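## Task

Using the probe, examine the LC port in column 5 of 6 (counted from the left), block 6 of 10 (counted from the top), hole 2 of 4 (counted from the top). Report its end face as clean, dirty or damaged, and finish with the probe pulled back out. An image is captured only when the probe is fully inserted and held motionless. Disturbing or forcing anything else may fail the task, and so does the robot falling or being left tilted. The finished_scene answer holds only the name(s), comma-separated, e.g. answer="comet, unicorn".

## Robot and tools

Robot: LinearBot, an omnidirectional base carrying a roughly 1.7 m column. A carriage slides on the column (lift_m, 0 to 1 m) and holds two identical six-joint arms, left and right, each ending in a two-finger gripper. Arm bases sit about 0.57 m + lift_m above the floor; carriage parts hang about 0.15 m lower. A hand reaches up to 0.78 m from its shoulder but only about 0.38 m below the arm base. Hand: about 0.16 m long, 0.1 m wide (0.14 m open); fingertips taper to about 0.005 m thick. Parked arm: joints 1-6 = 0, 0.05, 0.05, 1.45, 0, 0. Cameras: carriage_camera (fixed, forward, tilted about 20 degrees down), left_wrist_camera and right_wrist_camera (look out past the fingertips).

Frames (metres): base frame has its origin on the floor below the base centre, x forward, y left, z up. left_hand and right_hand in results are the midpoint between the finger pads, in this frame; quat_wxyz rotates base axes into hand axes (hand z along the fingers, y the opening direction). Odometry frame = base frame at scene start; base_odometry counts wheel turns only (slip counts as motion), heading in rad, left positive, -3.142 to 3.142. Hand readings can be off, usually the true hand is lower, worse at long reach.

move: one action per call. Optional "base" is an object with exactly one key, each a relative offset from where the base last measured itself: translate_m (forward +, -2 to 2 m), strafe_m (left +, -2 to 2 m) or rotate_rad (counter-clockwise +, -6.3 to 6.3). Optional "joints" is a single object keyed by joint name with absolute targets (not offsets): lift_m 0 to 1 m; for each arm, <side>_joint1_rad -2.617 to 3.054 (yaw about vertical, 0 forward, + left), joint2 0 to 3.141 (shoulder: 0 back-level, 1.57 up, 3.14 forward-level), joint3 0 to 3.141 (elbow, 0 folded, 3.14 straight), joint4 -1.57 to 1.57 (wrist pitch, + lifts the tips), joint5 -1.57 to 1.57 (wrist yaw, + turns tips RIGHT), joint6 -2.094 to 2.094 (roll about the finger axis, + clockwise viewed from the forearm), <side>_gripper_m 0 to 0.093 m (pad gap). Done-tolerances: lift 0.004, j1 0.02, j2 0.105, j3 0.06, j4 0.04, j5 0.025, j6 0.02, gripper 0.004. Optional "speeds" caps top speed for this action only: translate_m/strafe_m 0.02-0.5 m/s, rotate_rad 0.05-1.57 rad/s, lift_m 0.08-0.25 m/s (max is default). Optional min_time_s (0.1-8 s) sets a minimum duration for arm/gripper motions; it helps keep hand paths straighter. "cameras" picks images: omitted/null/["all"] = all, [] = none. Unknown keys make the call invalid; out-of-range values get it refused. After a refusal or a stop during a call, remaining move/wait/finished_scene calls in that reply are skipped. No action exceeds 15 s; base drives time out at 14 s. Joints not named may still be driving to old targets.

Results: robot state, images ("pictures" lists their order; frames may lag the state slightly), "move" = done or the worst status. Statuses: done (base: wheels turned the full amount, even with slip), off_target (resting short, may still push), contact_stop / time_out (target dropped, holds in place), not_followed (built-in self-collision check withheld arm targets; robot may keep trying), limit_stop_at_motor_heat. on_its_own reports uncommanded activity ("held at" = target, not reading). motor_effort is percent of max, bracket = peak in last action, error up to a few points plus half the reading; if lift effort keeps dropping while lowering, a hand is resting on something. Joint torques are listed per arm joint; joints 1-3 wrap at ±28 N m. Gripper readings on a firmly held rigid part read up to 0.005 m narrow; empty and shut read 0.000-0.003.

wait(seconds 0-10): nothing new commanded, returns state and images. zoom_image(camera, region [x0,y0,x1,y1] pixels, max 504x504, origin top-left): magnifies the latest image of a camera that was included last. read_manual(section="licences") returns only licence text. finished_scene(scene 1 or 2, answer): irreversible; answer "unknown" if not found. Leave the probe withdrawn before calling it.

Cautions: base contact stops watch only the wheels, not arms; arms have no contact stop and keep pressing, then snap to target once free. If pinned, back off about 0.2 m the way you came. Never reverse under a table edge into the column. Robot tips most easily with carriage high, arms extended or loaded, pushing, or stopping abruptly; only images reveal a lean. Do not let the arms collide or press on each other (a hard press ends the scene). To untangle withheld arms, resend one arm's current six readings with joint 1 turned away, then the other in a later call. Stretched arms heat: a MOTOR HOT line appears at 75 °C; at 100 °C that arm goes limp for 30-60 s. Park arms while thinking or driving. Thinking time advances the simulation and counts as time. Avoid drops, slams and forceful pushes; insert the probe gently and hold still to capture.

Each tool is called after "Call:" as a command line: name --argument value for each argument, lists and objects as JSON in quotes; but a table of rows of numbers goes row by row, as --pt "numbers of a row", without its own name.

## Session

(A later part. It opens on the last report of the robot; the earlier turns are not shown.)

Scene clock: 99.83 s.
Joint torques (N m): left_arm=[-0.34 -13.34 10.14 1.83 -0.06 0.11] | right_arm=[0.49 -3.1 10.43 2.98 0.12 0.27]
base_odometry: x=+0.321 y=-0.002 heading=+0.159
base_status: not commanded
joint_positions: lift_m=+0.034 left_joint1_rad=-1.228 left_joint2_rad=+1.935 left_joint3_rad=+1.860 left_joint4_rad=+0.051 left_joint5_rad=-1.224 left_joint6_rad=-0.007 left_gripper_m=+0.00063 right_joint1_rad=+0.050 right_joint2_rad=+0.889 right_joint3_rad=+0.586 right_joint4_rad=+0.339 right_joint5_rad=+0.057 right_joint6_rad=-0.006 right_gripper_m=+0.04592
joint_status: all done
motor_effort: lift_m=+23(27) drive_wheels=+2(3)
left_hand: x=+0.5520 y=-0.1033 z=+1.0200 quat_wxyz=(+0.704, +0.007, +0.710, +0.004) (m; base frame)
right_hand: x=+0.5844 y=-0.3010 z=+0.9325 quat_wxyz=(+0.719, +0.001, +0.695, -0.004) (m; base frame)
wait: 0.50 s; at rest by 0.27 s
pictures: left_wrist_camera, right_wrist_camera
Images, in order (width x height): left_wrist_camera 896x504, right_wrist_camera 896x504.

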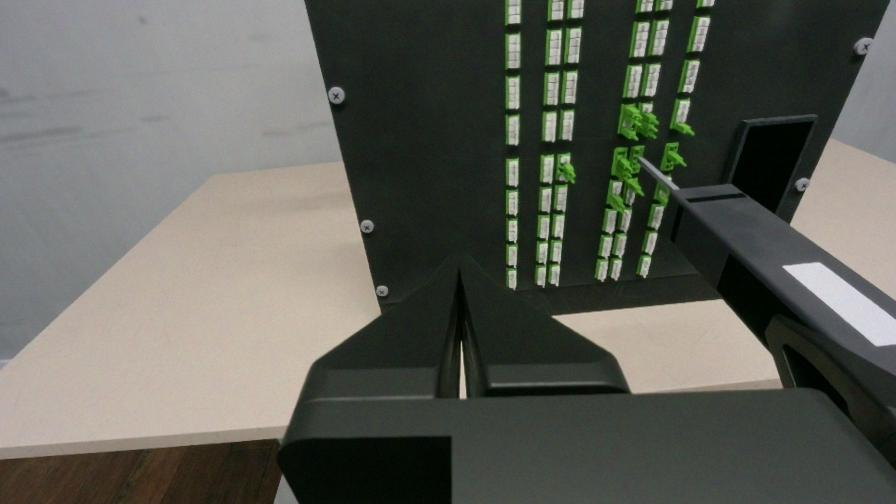

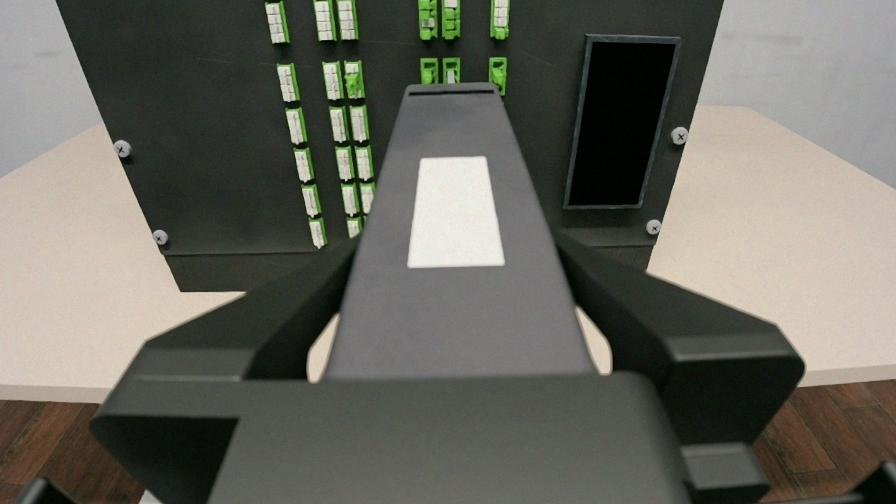

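Call:
move --joints '{"lift_m":0.0328,"right_joint5_rad":0.0425}' --cameras '[]'

Call:
move --base '{"translate_m": 0.0025}' --speeds '{"translate_m": 0.02}' --cameras '[]'

Call:
wait --seconds 0.5 --cameras '["left_wrist_camera","right_wrist_camera"]'

Call:
zoom_image --camera "right_wrist_camera" --region '[430, 50, 470, 90]'

Call:
zoom_image --camera "left_wrist_camera" --region '[610, 140, 670, 200]'

Scene clock: 100.60 s.
Joint torques (N m): left_arm=[-0.18 -13.41 10.28 1.8 -0.08 0.11] | right_arm=[0.59 -3.03 10.59 2.96 -0.05 0.27]
move: done
base_odometry: x=+0.321 y=-0.002 heading=+0.159
base_status: not commanded
joint_positions: lift_m=+0.033 left_joint1_rad=-1.228 left_joint2_rad=+1.935 left_joint3_rad=+1.860 left_joint4_rad=+0.051 left_joint5_rad=-1.224 left_joint6_rad=-0.007 left_gripper_m=+0.00063 right_joint1_rad=+0.050 right_joint2_rad=+0.889 right_joint3_rad=+0.586 right_joint4_rad=+0.338 right_joint5_rad=+0.055 right_joint6_rad=-0.006 right_gripper_m=+0.04592
joint_status: all done
motor_effort: lift_m=+24(24) drive_wheels=+2(2)
left_hand: x=+0.5520 y=-0.1033 z=+1.0191 quat_wxyz=(+0.704, +0.007, +0.710, +0.004) (m; base frame)
right_hand: x=+0.5844 y=-0.3005 z=+0.9316 quat_wxyz=(+0.719, +0.000, +0.695, -0.003) (m; base frame)
pictures: none
No camera images: "cameras" was empty.

Scene clock: 101.23 s.
Joint torques (N m): left_arm=[-0.24 -13.41 10.14 1.83 -0.08 0.09] | right_arm=[0.5 -3.18 10.63 2.96 -0.04 0.28]
move: done
base_odometry: x=+0.323 y=-0.002 heading=+0.159
base_status: done
joint_positions: lift_m=+0.033 left_joint1_rad=-1.227 left_joint2_rad=+1.935 left_joint3_rad=+1.860 left_joint4_rad=+0.051 left_joint5_rad=-1.224 left_joint6_rad=-0.007 left_gripper_m=+0.00063 right_joint1_rad=+0.050 right_joint2_rad=+0.889 right_joint3_rad=+0.586 right_joint4_rad=+0.338 right_joint5_rad=+0.053 right_joint6_rad=-0.006 right_gripper_m=+0.04592
joint_status: not commanded
motor_effort: lift_m=+23(24) drive_wheels=+2(7)
left_hand: x=+0.5524 y=-0.1031 z=+1.0191 quat_wxyz=(+0.704, +0.007, +0.710, +0.004) (m; base frame)
right_hand: x=+0.5844 y=-0.3003 z=+0.9314 quat_wxyz=(+0.719, +0.000, +0.695, -0.003) (m; base frame)
pictures: none
No camera images: "cameras" was empty.

Scene clock: 101.73 s.
Joint torques (N m): left_arm=[-0.14 -13.23 10.26 1.85 -0.05 0.14] | right_arm=[0.51 -3.08 10.43 2.96 -0.02 0.27]
base_odometry: x=+0.323 y=-0.002 heading=+0.159
base_status: done
joint_positions: lift_m=+0.033 left_joint1_rad=-1.227 left_joint2_rad=+1.935 left_joint3_rad=+1.860 left_joint4_rad=+0.051 left_joint5_rad=-1.224 left_joint6_rad=-0.007 left_gripper_m=+0.00063 right_joint1_rad=+0.050 right_joint2_rad=+0.889 right_joint3_rad=+0.586 right_joint4_rad=+0.338 right_joint5_rad=+0.053 right_joint6_rad=-0.006 right_gripper_m=+0.04592
joint_status: not commanded
motor_effort: lift_m=+23(24) drive_wheels=+2(7)
left_hand: x=+0.5524 y=-0.1031 z=+1.0191 quat_wxyz=(+0.704, +0.007, +0.710, +0.004) (m; base frame)
right_hand: x=+0.5844 y=-0.3003 z=+0.9314 quat_wxyz=(+0.719, +0.000, +0.695, -0.003) (m; base frame)
wait: 0.50 s; at rest by 0.27 s
pictures: left_wrist_camera, right_wrist_camera
Images, in order (width x height): left_wrist_camera 896x504, right_wrist_camera 896x504.

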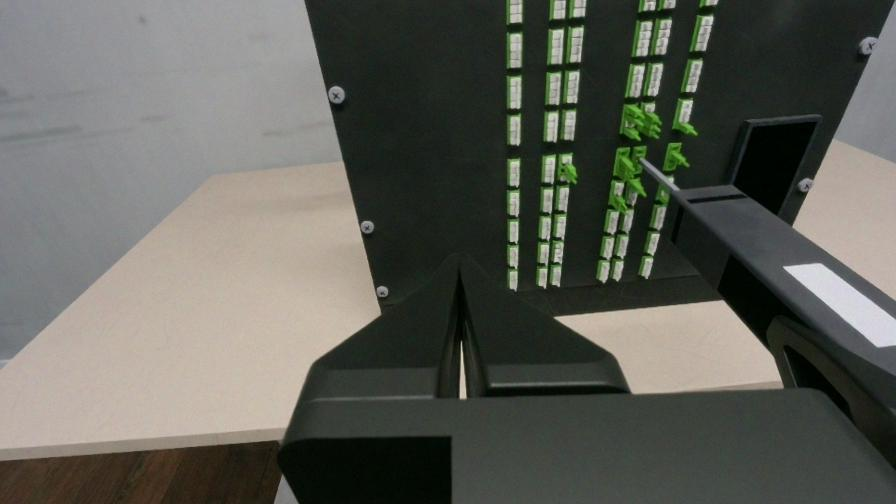

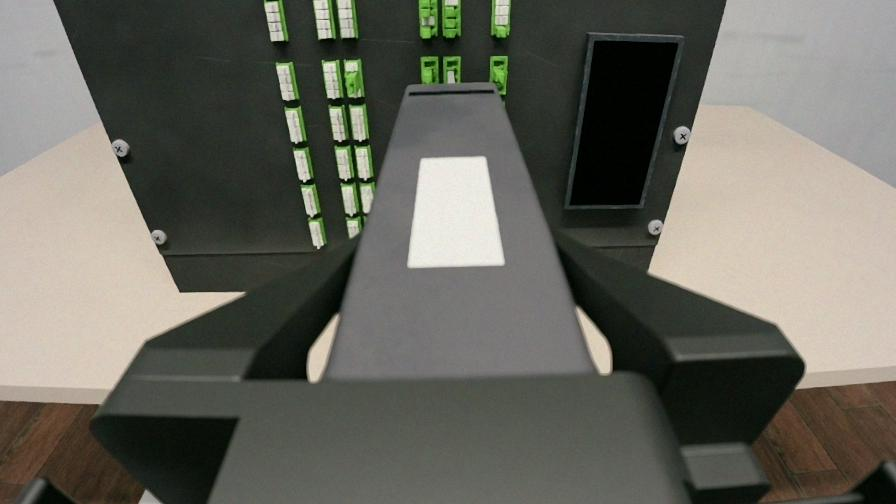

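Scaled by 12.600.

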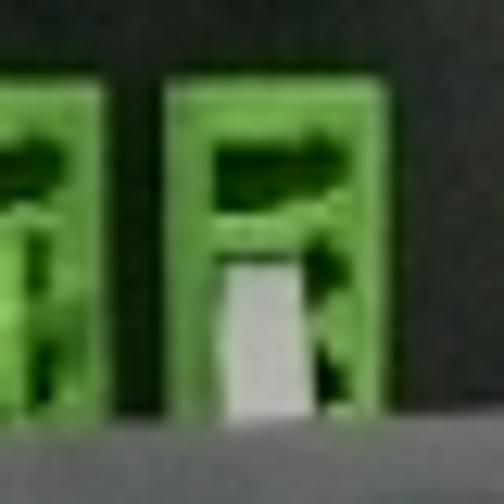

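Scaled by 8.400.

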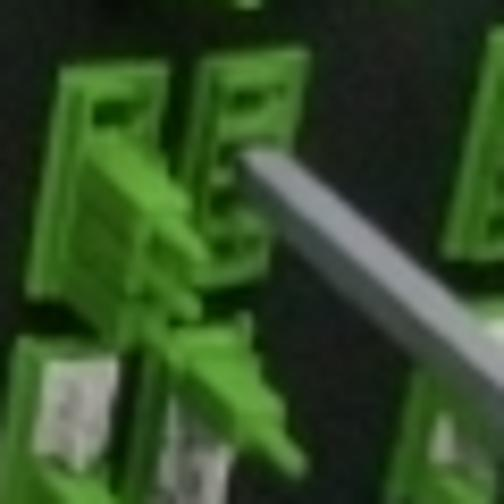

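Call:
move --joints '{"right_joint5_rad":0.0395}' --cameras '[]'

Call:
move --base '{"translate_m": 0.0015}' --speeds '{"translate_m": 0.02}' --cameras '[]'

Call:
wait --seconds 0.5 --cameras '["left_wrist_camera","right_wrist_camera"]'

Call:
zoom_image --camera "right_wrist_camera" --region '[430, 50, 470, 90]'

Call:
zoom_image --camera "left_wrist_camera" --region '[610, 140, 670, 200]'

Scene clock: 102.30 s.
Joint torques (N m): left_arm=[-0.29 -13.37 10.24 1.76 0 0.16] | right_arm=[0.57 -3.1 10.51 2.98 -0.04 0.28]
move: done
base_odometry: x=+0.323 y=-0.002 heading=+0.159
base_status: not commanded
joint_positions: lift_m=+0.033 left_joint1_rad=-1.227 left_joint2_rad=+1.935 left_joint3_rad=+1.860 left_joint4_rad=+0.051 left_joint5_rad=-1.224 left_joint6_rad=-0.007 left_gripper_m=+0.00063 right_joint1_rad=+0.050 right_joint2_rad=+0.889 right_joint3_rad=+0.586 right_joint4_rad=+0.338 right_joint5_rad=+0.052 right_joint6_rad=-0.006 right_gripper_m=+0.04592
joint_status: all done
motor_effort: lift_m=+23(24) drive_wheels=+2(2)
left_hand: x=+0.5524 y=-0.1031 z=+1.0191 quat_wxyz=(+0.704, +0.007, +0.710, +0.004) (m; base frame)
right_hand: x=+0.5844 y=-0.3001 z=+0.9314 quat_wxyz=(+0.719, -0.001, +0.695, -0.002) (m; base frame)
pictures: none
No camera images: "cameras" was empty.

Scene clock: 102.90 s.
Joint torques (N m): left_arm=[-0.18 -13.46 10.3 1.81 -0.02 0.14] | right_arm=[0.5 -3.03 10.51 2.96 -0.04 0.27]
move: done
base_odometry: x=+0.325 y=-0.002 heading=+0.160
base_status: done
joint_positions: lift_m=+0.033 left_joint1_rad=-1.227 left_joint2_rad=+1.935 left_joint3_rad=+1.860 left_joint4_rad=+0.051 left_joint5_rad=-1.224 left_joint6_rad=-0.007 left_gripper_m=+0.00063 right_joint1_rad=+0.050 right_joint2_rad=+0.889 right_joint3_rad=+0.586 right_joint4_rad=+0.338 right_joint5_rad=+0.050 right_joint6_rad=-0.006 right_gripper_m=+0.04592
joint_status: not commanded
motor_effort: lift_m=+24(24) drive_wheels=-2(6)
left_hand: x=+0.5524 y=-0.1031 z=+1.0191 quat_wxyz=(+0.704, +0.007, +0.710, +0.004) (m; base frame)
right_hand: x=+0.5844 y=-0.2998 z=+0.9315 quat_wxyz=(+0.719, -0.002, +0.695, -0.002) (m; base frame)
pictures: none
No camera images: "cameras" was empty.

Scene clock: 103.40 s.
Joint torques (N m): left_arm=[-0.25 -13.41 10.14 1.81 -0.03 0.1] | right_arm=[0.4 -3 10.55 2.98 -0.07 0.27]
base_odometry: x=+0.325 y=-0.002 heading=+0.160
base_status: done
joint_positions: lift_m=+0.033 left_joint1_rad=-1.227 left_joint2_rad=+1.935 left_joint3_rad=+1.860 left_joint4_rad=+0.051 left_joint5_rad=-1.224 left_joint6_rad=-0.007 left_gripper_m=+0.00063 right_joint1_rad=+0.050 right_joint2_rad=+0.889 right_joint3_rad=+0.586 right_joint4_rad=+0.338 right_joint5_rad=+0.050 right_joint6_rad=-0.006 right_gripper_m=+0.04592
joint_status: not commanded
motor_effort: lift_m=+23(24) drive_wheels=+2(6)
left_hand: x=+0.5524 y=-0.1031 z=+1.0191 quat_wxyz=(+0.704, +0.007, +0.710, +0.004) (m; base frame)
right_hand: x=+0.5844 y=-0.2998 z=+0.9315 quat_wxyz=(+0.719, -0.002, +0.695, -0.002) (m; base frame)
wait: 0.50 s; at rest by 0.27 s
pictures: left_wrist_camera, right_wrist_camera
Images, in order (width x height): left_wrist_camera 896x504, right_wrist_camera 896x504.

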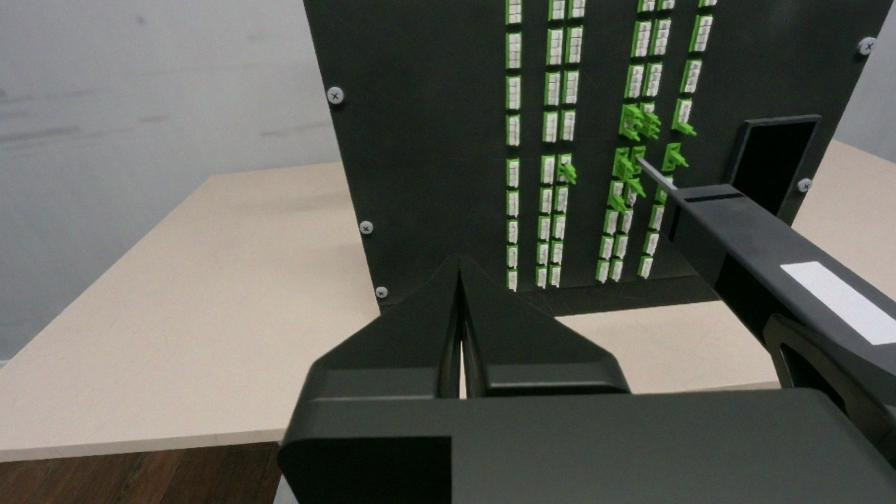

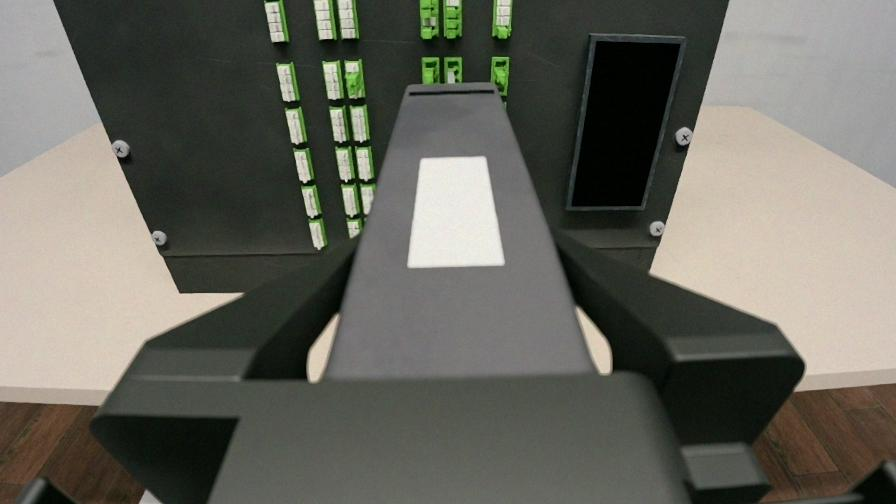

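Scaled by 12.600.

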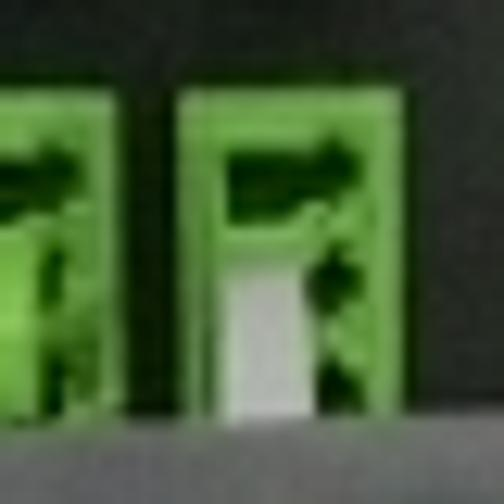

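Scaled by 8.400.

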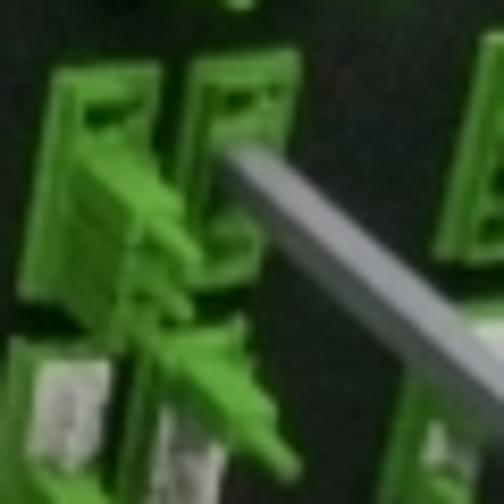

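Call:
move --base '{"translate_m": 0.0025}' --speeds '{"translate_m": 0.02}' --cameras '[]'

Call:
wait --seconds 0.5 --cameras '["left_wrist_camera","right_wrist_camera"]'

Call:
zoom_image --camera "right_wrist_camera" --region '[430, 50, 470, 90]'

Call:
zoom_image --camera "left_wrist_camera" --region '[610, 140, 670, 200]'

Scene clock: 104.30 s.
Joint torques (N m): left_arm=[-0.17 -13.26 10.28 1.81 -0.06 0.14] | right_arm=[0.55 -3.02 10.5 2.95 -0.02 0.28]
move: done
base_odometry: x=+0.327 y=-0.001 heading=+0.160
base_status: done
joint_positions: lift_m=+0.033 left_joint1_rad=-1.227 left_joint2_rad=+1.935 left_joint3_rad=+1.860 left_joint4_rad=+0.051 left_joint5_rad=-1.224 left_joint6_rad=-0.007 left_gripper_m=+0.00063 right_joint1_rad=+0.050 right_joint2_rad=+0.889 right_joint3_rad=+0.586 right_joint4_rad=+0.338 right_joint5_rad=+0.050 right_joint6_rad=-0.006 right_gripper_m=+0.04592
joint_status: not commanded
motor_effort: lift_m=+24(24) drive_wheels=+2(6)
left_hand: x=+0.5524 y=-0.1031 z=+1.0191 quat_wxyz=(+0.704, +0.007, +0.710, +0.004) (m; base frame)
right_hand: x=+0.5844 y=-0.2998 z=+0.9315 quat_wxyz=(+0.719, -0.002, +0.695, -0.002) (m; base frame)
pictures: none
No camera images: "cameras" was empty.

Scene clock: 104.80 s.
Joint torques (N m): left_arm=[-0.49 -13.52 10.37 1.82 -0.05 0.1] | right_arm=[0.5 -3.1 10.47 2.95 -0.07 0.29]
base_odometry: x=+0.327 y=-0.001 heading=+0.160
base_status: done
joint_positions: lift_m=+0.033 left_joint1_rad=-1.227 left_joint2_rad=+1.935 left_joint3_rad=+1.860 left_joint4_rad=+0.051 left_joint5_rad=-1.224 left_joint6_rad=-0.007 left_gripper_m=+0.00063 right_joint1_rad=+0.050 right_joint2_rad=+0.889 right_joint3_rad=+0.586 right_joint4_rad=+0.338 right_joint5_rad=+0.050 right_joint6_rad=-0.006 right_gripper_m=+0.04592
joint_status: not commanded
motor_effort: lift_m=+24(24) drive_wheels=+2(6)
left_hand: x=+0.5524 y=-0.1031 z=+1.0191 quat_wxyz=(+0.704, +0.007, +0.710, +0.004) (m; base frame)
right_hand: x=+0.5844 y=-0.2998 z=+0.9315 quat_wxyz=(+0.719, -0.002, +0.695, -0.002) (m; base frame)
wait: 0.50 s; at rest by 0.27 s
pictures: left_wrist_camera, right_wrist_camera
Images, in order (width x height): left_wrist_camera 896x504, right_wrist_camera 896x504.

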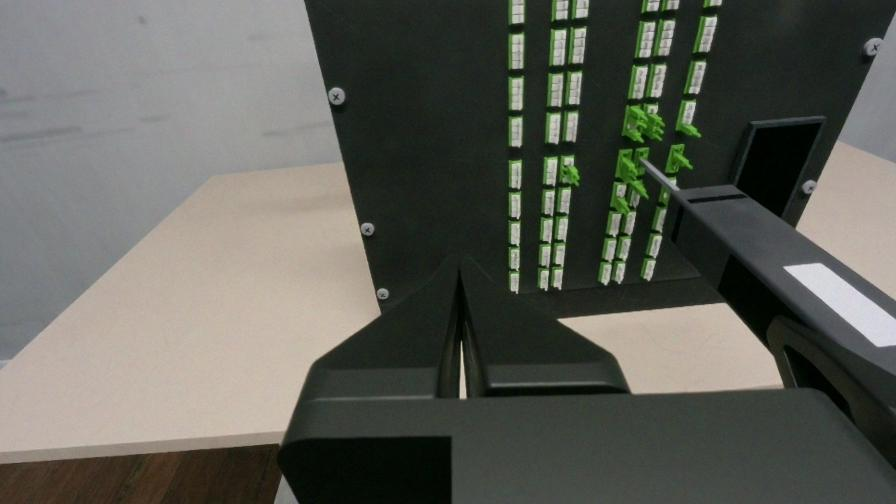

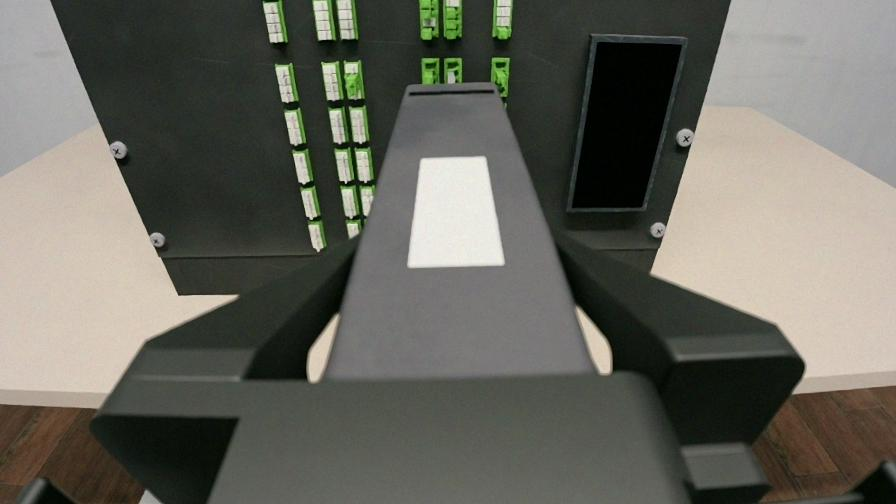

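Scaled by 12.600.

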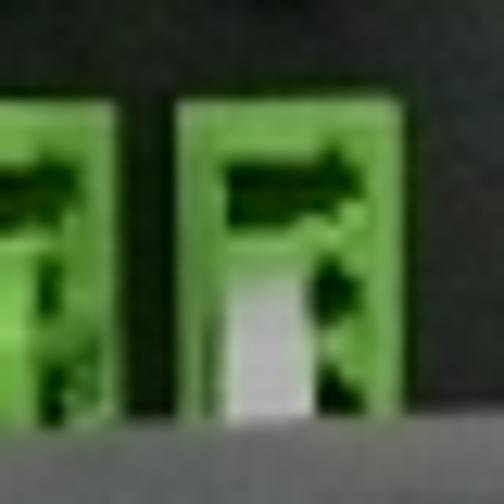

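Scaled by 8.400.

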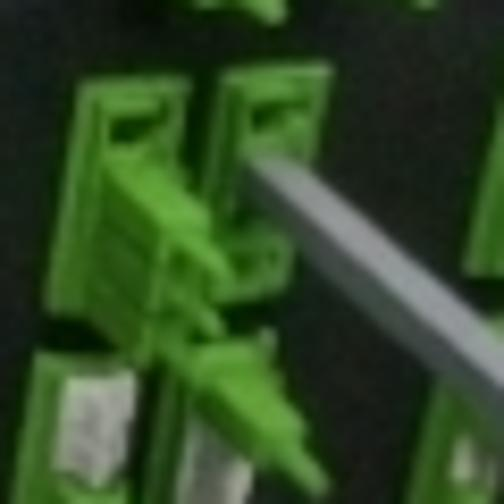

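Call:
move --base '{"translate_m": 0.004}' --speeds '{"translate_m": 0.02}' --cameras '["left_wrist_camera","right_wrist_camera"]'

Call:
zoom_image --camera "right_wrist_camera" --region '[430, 50, 470, 90]'

Call:
zoom_image --camera "left_wrist_camera" --region '[610, 140, 670, 200]'

Scene clock: 105.60 s.
Joint torques (N m): left_arm=[-0.08 -13.45 10.15 1.84 -0.04 0.09] | right_arm=[0.57 -3.19 10.56 2.98 -0.03 0.25]
move: done
base_odometry: x=+0.331 y=-0.001 heading=+0.161
base_status: done
joint_positions: lift_m=+0.033 left_joint1_rad=-1.228 left_joint2_rad=+1.935 left_joint3_rad=+1.860 left_joint4_rad=+0.051 left_joint5_rad=-1.224 left_joint6_rad=-0.007 left_gripper_m=+0.00063 right_joint1_rad=+0.050 right_joint2_rad=+0.889 right_joint3_rad=+0.586 right_joint4_rad=+0.338 right_joint5_rad=+0.051 right_joint6_rad=-0.006 right_gripper_m=+0.04592
joint_status: not commanded
motor_effort: lift_m=+23(24) drive_wheels=-3(6)
left_hand: x=+0.5522 y=-0.1032 z=+1.0191 quat_wxyz=(+0.704, +0.007, +0.710, +0.004) (m; base frame)
right_hand: x=+0.5844 y=-0.2999 z=+0.9315 quat_wxyz=(+0.719, -0.001, +0.695, -0.002) (m; base frame)
pictures: left_wrist_camera, right_wrist_camera
Images, in order (width x height): left_wrist_camera 896x504, right_wrist_camera 896x504.

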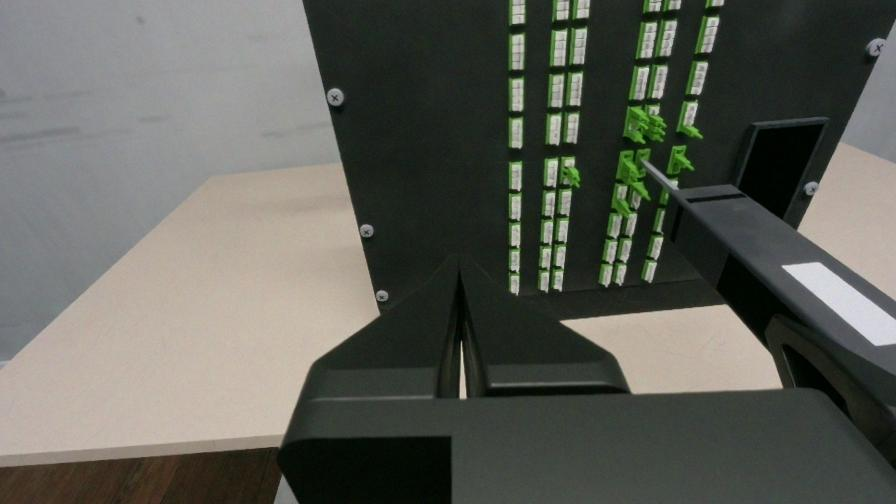

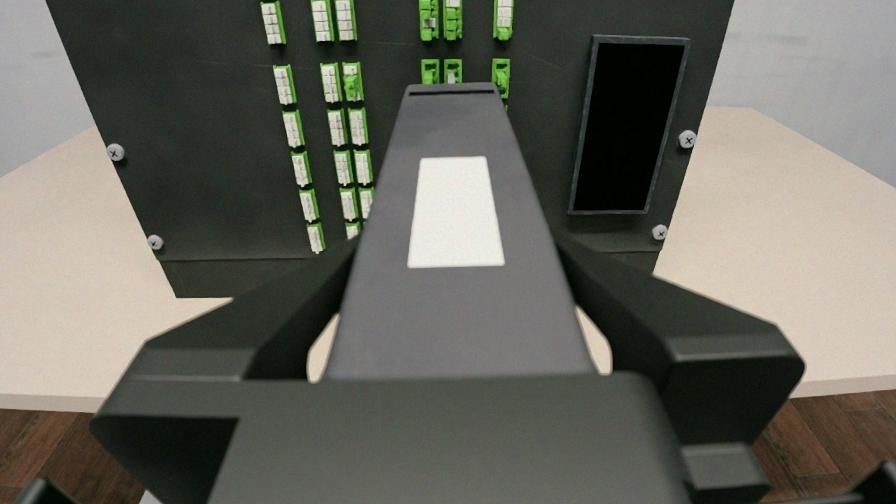

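Scaled by 12.600.

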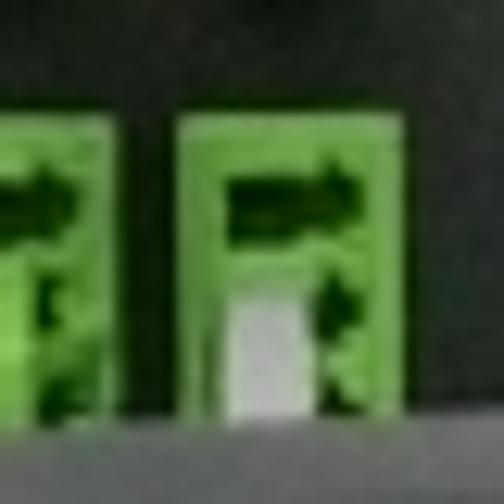

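Scaled by 8.400.

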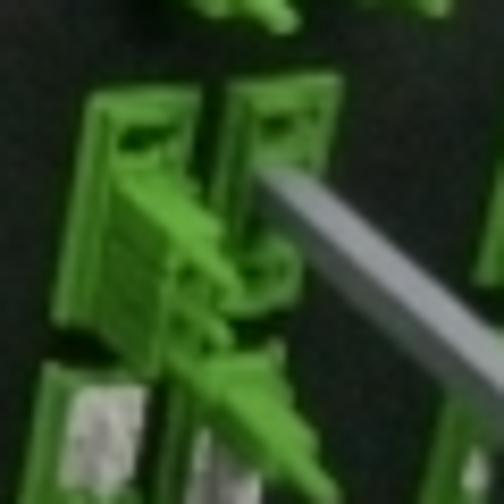

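Call:
move --base '{"translate_m": 0.005}' --speeds '{"translate_m": 0.02}' --cameras '["left_wrist_camera","right_wrist_camera"]'

Call:
zoom_image --camera "right_wrist_camera" --region '[430, 50, 470, 90]'

Call:
zoom_image --camera "left_wrist_camera" --region '[610, 140, 690, 220]'

Scene clock: 106.43 s.
Joint torques (N m): left_arm=[-0.09 -13.26 10.13 1.75 -0.03 0.13] | right_arm=[0.47 -2.44 10.54 3.03 -0.05 0.23]
move: done
base_odometry: x=+0.336 y=+0.000 heading=+0.161
base_status: done
joint_positions: lift_m=+0.033 left_joint1_rad=-1.229 left_joint2_rad=+1.935 left_joint3_rad=+1.860 left_joint4_rad=+0.051 left_joint5_rad=-1.224 left_joint6_rad=-0.007 left_gripper_m=+0.00063 right_joint1_rad=+0.050 right_joint2_rad=+0.883 right_joint3_rad=+0.586 right_joint4_rad=+0.332 right_joint5_rad=+0.052 right_joint6_rad=-0.002 right_gripper_m=+0.04592
joint_status: not commanded
motor_effort: lift_m=+23(24) drive_wheels=+3(7)
left_hand: x=+0.5517 y=-0.1036 z=+1.0191 quat_wxyz=(+0.704, +0.007, +0.710, +0.004) (m; base frame)
right_hand: x=+0.5831 y=-0.3001 z=+0.9322 quat_wxyz=(+0.719, +0.001, +0.695, +0.000) (m; base frame)
pictures: left_wrist_camera, right_wrist_camera
Images, in order (width x height): left_wrist_camera 896x504, right_wrist_camera 896x504.

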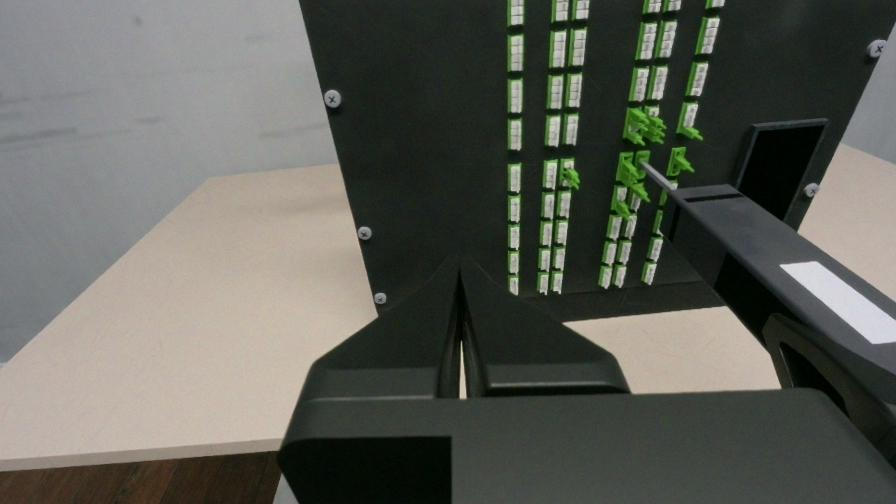

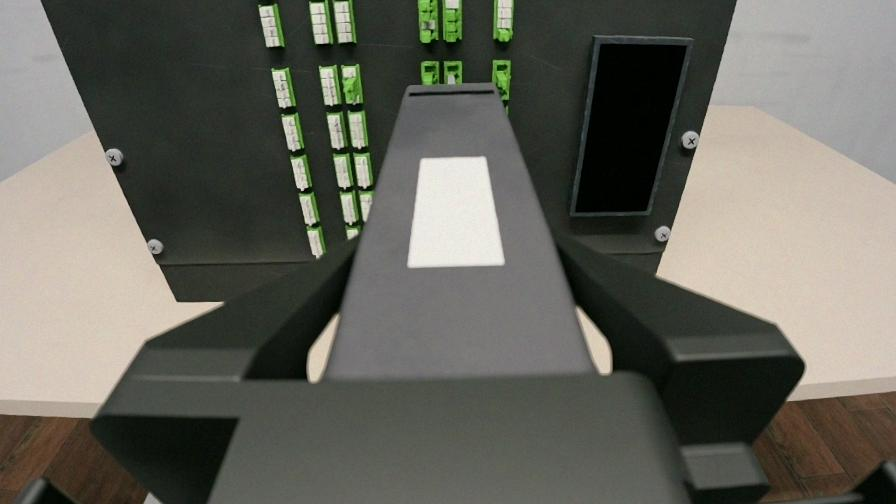

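Scaled by 12.600.

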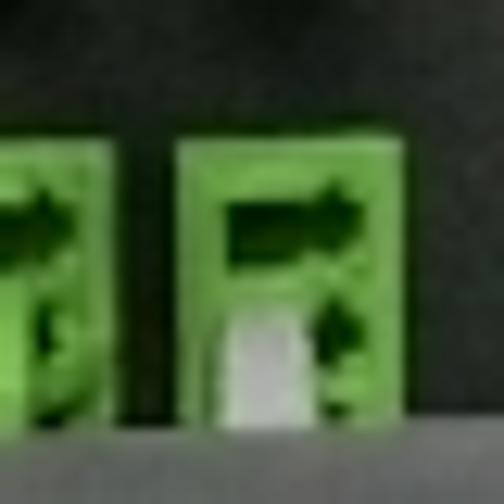

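Scaled by 6.300.

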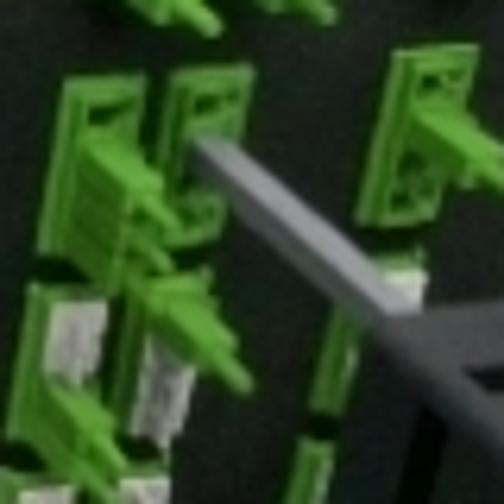

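Call:
move --base '{"translate_m": 0.002}' --speeds '{"translate_m": 0.02}' --joints '{"right_joint2_rad":0.882}' --cameras '[]'

Call:
wait --seconds 1.5 --cameras '["left_wrist_camera","right_wrist_camera","carriage_camera"]'

Call:
zoom_image --camera "right_wrist_camera" --region '[430, 50, 470, 90]'

Call:
zoom_image --camera "left_wrist_camera" --region '[610, 140, 690, 220]'

Scene clock: 107.33 s.
Joint torques (N m): left_arm=[-0.14 -13.18 10.32 1.8 -0.06 0.1] | right_arm=[0.44 -1.69 10.58 3.06 -0.09 0.18]
move: done
base_odometry: x=+0.338 y=+0.001 heading=+0.162
base_status: done
joint_positions: lift_m=+0.033 left_joint1_rad=-1.229 left_joint2_rad=+1.935 left_joint3_rad=+1.860 left_joint4_rad=+0.051 left_joint5_rad=-1.224 left_joint6_rad=-0.007 left_gripper_m=+0.00063 right_joint1_rad=+0.050 right_joint2_rad=+0.881 right_joint3_rad=+0.586 right_joint4_rad=+0.330 right_joint5_rad=+0.053 right_joint6_rad=+0.001 right_gripper_m=+0.04592
joint_status: all done
motor_effort: lift_m=+24(24) drive_wheels=+2(7)
left_hand: x=+0.5517 y=-0.1036 z=+1.0191 quat_wxyz=(+0.704, +0.007, +0.710, +0.004) (m; base frame)
right_hand: x=+0.5829 y=-0.3003 z=+0.9320 quat_wxyz=(+0.719, +0.002, +0.695, +0.000) (m; base frame)
pictures: none
No camera images: "cameras" was empty.

Scene clock: 108.83 s.
Joint torques (N m): left_arm=[-0.16 -12.97 10.22 1.81 -0.02 0.18] | right_arm=[0.51 -1.7 10.62 3.1 -0.06 0.19]
base_odometry: x=+0.338 y=+0.001 heading=+0.162
base_status: done
joint_positions: lift_m=+0.033 left_joint1_rad=-1.229 left_joint2_rad=+1.935 left_joint3_rad=+1.860 left_joint4_rad=+0.051 left_joint5_rad=-1.224 left_joint6_rad=-0.007 left_gripper_m=+0.00063 right_joint1_rad=+0.050 right_joint2_rad=+0.881 right_joint3_rad=+0.586 right_joint4_rad=+0.330 right_joint5_rad=+0.053 right_joint6_rad=+0.001 right_gripper_m=+0.04592
joint_status: all done
motor_effort: lift_m=+24(24) drive_wheels=+2(7)
left_hand: x=+0.5517 y=-0.1036 z=+1.0191 quat_wxyz=(+0.704, +0.007, +0.710, +0.004) (m; base frame)
right_hand: x=+0.5829 y=-0.3003 z=+0.9320 quat_wxyz=(+0.719, +0.002, +0.695, +0.000) (m; base frame)
wait: 1.50 s; at rest by 0.27 s
pictures: carriage_camera, left_wrist_camera, right_wrist_camera
Images, in order (width x height): carriage_camera 896x504, left_wrist_camera 896x504, right_wrist_camera 896x504.

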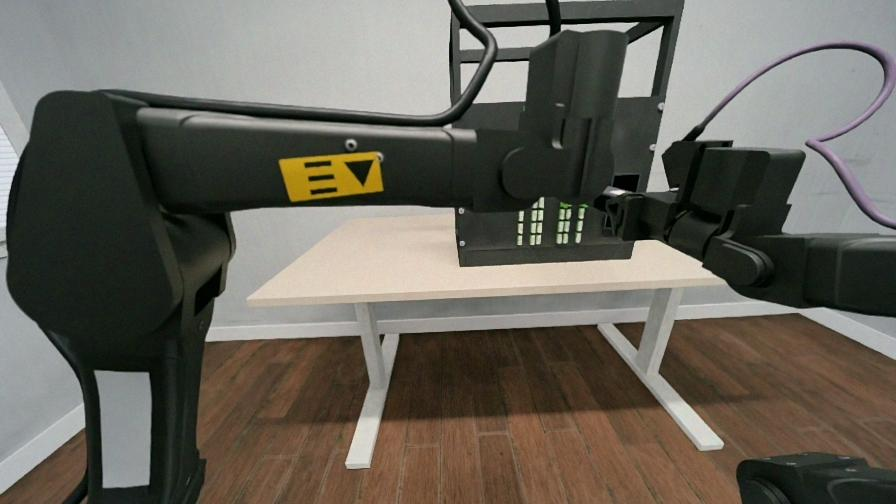

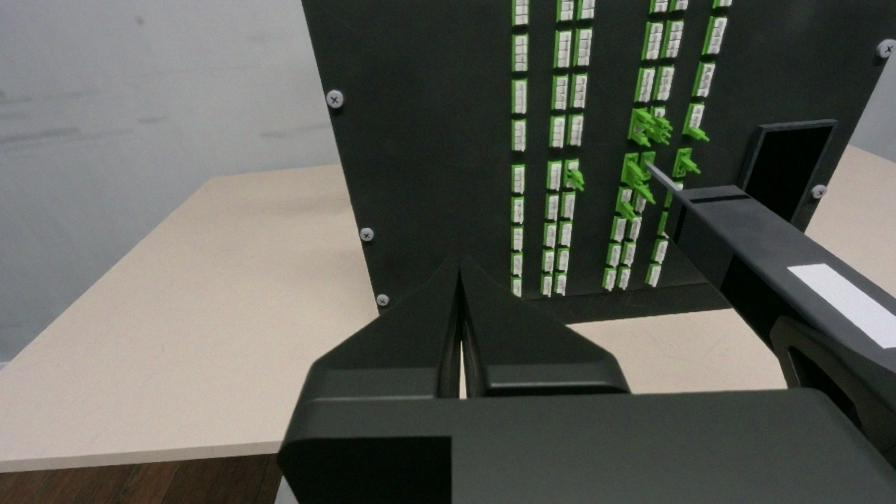

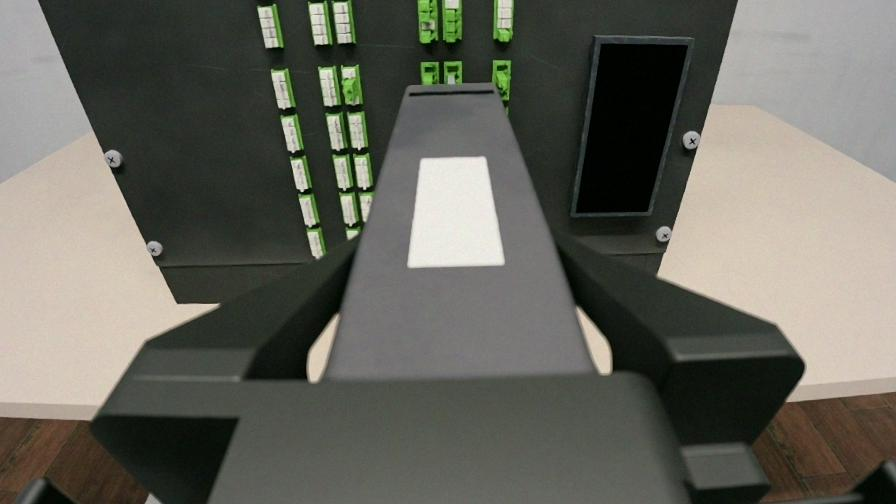

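Scaled by 12.600.

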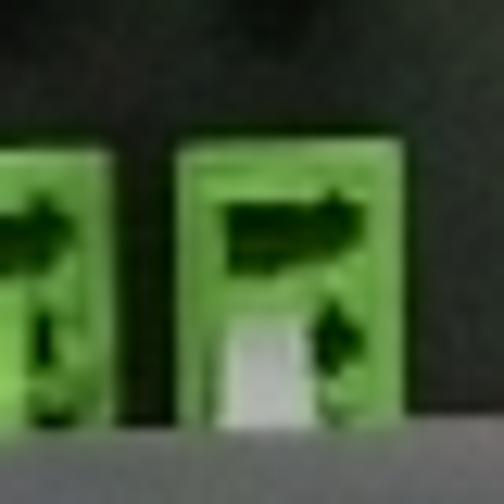

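Scaled by 6.300.

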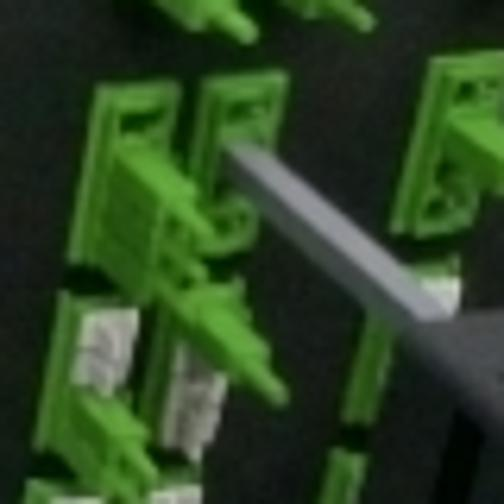

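Call:
move --joints '{"right_joint5_rad":0.052,"right_joint6_rad":0.012,"right_joint4_rad":0.395}' --cameras '[]'

Call:
move --base '{"translate_m": 0.003}' --speeds '{"translate_m": 0.02}' --cameras '[]'

Call:
wait --seconds 1.5 --cameras '["left_wrist_camera","right_wrist_camera"]'

Call:
zoom_image --camera "right_wrist_camera" --region '[430, 50, 470, 90]'

Call:
zoom_image --camera "left_wrist_camera" --region '[610, 120, 896, 400]'

Scene clock: 109.70 s.
Joint torques (N m): left_arm=[-0.12 -13.39 10.02 1.86 -0.05 0.1] | right_arm=[0.58 -1.78 10.56 2.9 0.09 0.23]
move: off_target
base_odometry: x=+0.338 y=+0.001 heading=+0.162
base_status: not commanded
joint_positions: lift_m=+0.033 left_joint1_rad=-1.229 left_joint2_rad=+1.935 left_joint3_rad=+1.860 left_joint4_rad=+0.051 left_joint5_rad=-1.224 left_joint6_rad=-0.007 left_gripper_m=+0.00063 right_joint1_rad=+0.050 right_joint2_rad=+0.881 right_joint3_rad=+0.586 right_joint4_rad=+0.329 right_joint5_rad=+0.053 right_joint6_rad=+0.003 right_gripper_m=+0.04592
joint_status: right_joint4_rad off_target (ended at +0.329, target +0.395); the others done
motor_effort: lift_m=+23(24) drive_wheels=+2(2)
left_hand: x=+0.5517 y=-0.1036 z=+1.0191 quat_wxyz=(+0.704, +0.007, +0.710, +0.004) (m; base frame)
right_hand: x=+0.5829 y=-0.3004 z=+0.9319 quat_wxyz=(+0.719, +0.003, +0.695, +0.000) (m; base frame)
pictures: none
No camera images: "cameras" was empty.

Scene clock: 110.33 s.
Joint torques (N m): left_arm=[-0.34 -13.09 10.13 1.83 -0.06 0.15] | right_arm=[0.55 -0.73 10.5 3.07 0.05 0.18]
move: done
base_odometry: x=+0.341 y=+0.001 heading=+0.162
base_status: done
joint_positions: lift_m=+0.033 left_joint1_rad=-1.228 left_joint2_rad=+1.935 left_joint3_rad=+1.860 left_joint4_rad=+0.051 left_joint5_rad=-1.224 left_joint6_rad=-0.007 left_gripper_m=+0.00063 right_joint1_rad=+0.050 right_joint2_rad=+0.871 right_joint3_rad=+0.586 right_joint4_rad=+0.315 right_joint5_rad=+0.055 right_joint6_rad=+0.005 right_gripper_m=+0.04592
joint_status: not commanded
motor_effort: lift_m=+24(24) drive_wheels=+3(8)
left_hand: x=+0.5520 y=-0.1033 z=+1.0191 quat_wxyz=(+0.704, +0.007, +0.710, +0.004) (m; base frame)
right_hand: x=+0.5809 y=-0.3007 z=+0.9319 quat_wxyz=(+0.718, +0.004, +0.697, +0.001) (m; base frame)
pictures: none
No camera images: "cameras" was empty.

Scene clock: 111.83 s.
Joint torques (N m): left_arm=[-0.17 -13.16 10.14 1.81 0.03 0.12] | right_arm=[0.59 -0.66 10.48 3.04 0.05 0.2]
base_odometry: x=+0.341 y=+0.001 heading=+0.162
base_status: done
joint_positions: lift_m=+0.033 left_joint1_rad=-1.228 left_joint2_rad=+1.935 left_joint3_rad=+1.860 left_joint4_rad=+0.051 left_joint5_rad=-1.224 left_joint6_rad=-0.007 left_gripper_m=+0.00063 right_joint1_rad=+0.050 right_joint2_rad=+0.871 right_joint3_rad=+0.586 right_joint4_rad=+0.315 right_joint5_rad=+0.055 right_joint6_rad=+0.005 right_gripper_m=+0.04592
joint_status: not commanded
motor_effort: lift_m=+24(24) drive_wheels=+3(8)
left_hand: x=+0.5520 y=-0.1033 z=+1.0191 quat_wxyz=(+0.704, +0.007, +0.710, +0.004) (m; base frame)
right_hand: x=+0.5809 y=-0.3007 z=+0.9319 quat_wxyz=(+0.718, +0.004, +0.697, +0.001) (m; base frame)
wait: 1.50 s; at rest by 0.27 s
pictures: left_wrist_camera, right_wrist_camera
Images, in order (width x height): left_wrist_camera 896x504, right_wrist_camera 896x504.

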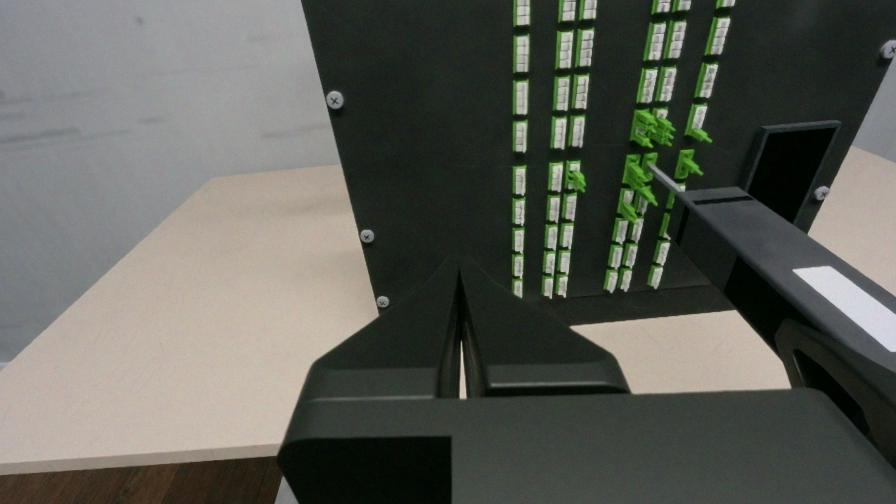

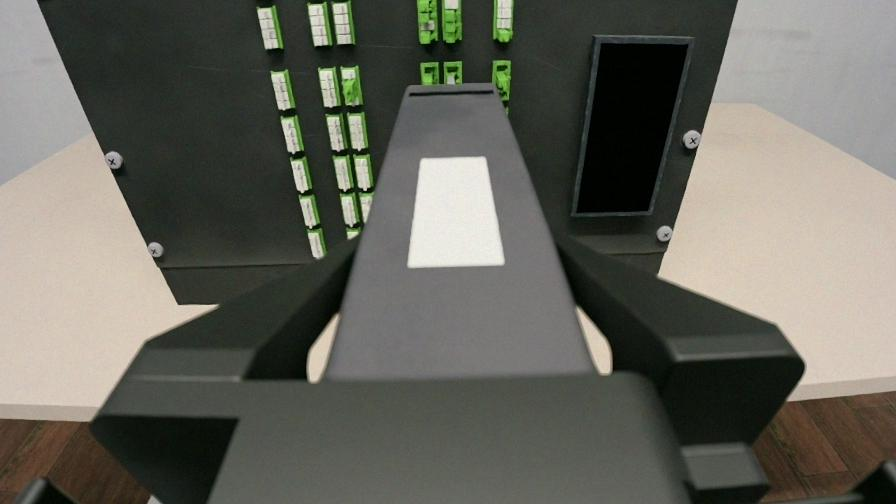

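Scaled by 12.600.

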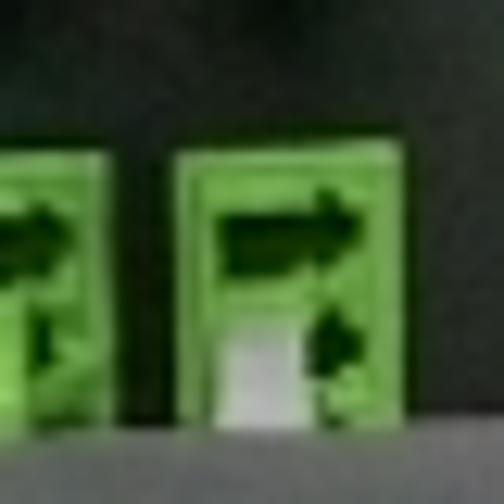

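Scaled by 1.762.

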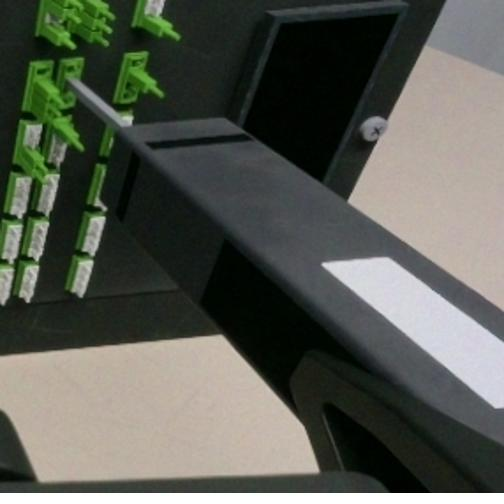

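Call:
zoom_image --camera "left_wrist_camera" --region '[670, 180, 820, 400]'

Call:
zoom_image --camera "right_wrist_camera" --region '[540, 20, 720, 260]'

Call:
zoom_image --camera "carriage_camera" --region '[580, 130, 700, 250]'

Scaled by 2.291.

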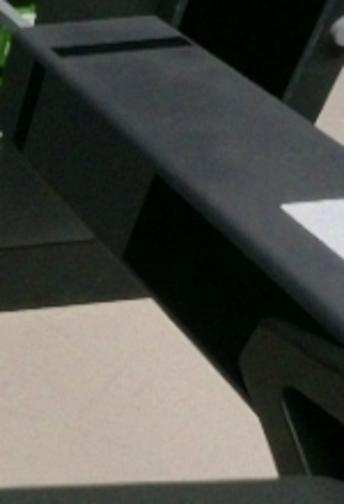

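Scaled by 2.100.

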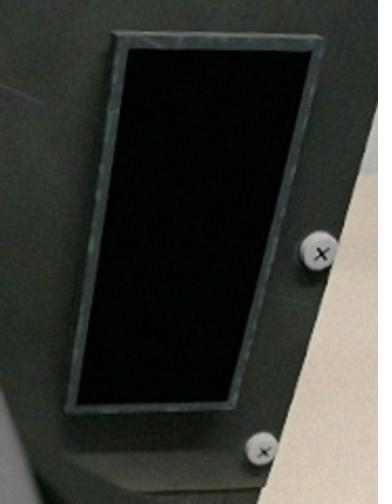

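This scene's latest camera images include none from carriage_camera. They are from: left_wrist_camera, right_wrist_camera. carriage_camera's image comes with the result of a call that names it in "cameras".


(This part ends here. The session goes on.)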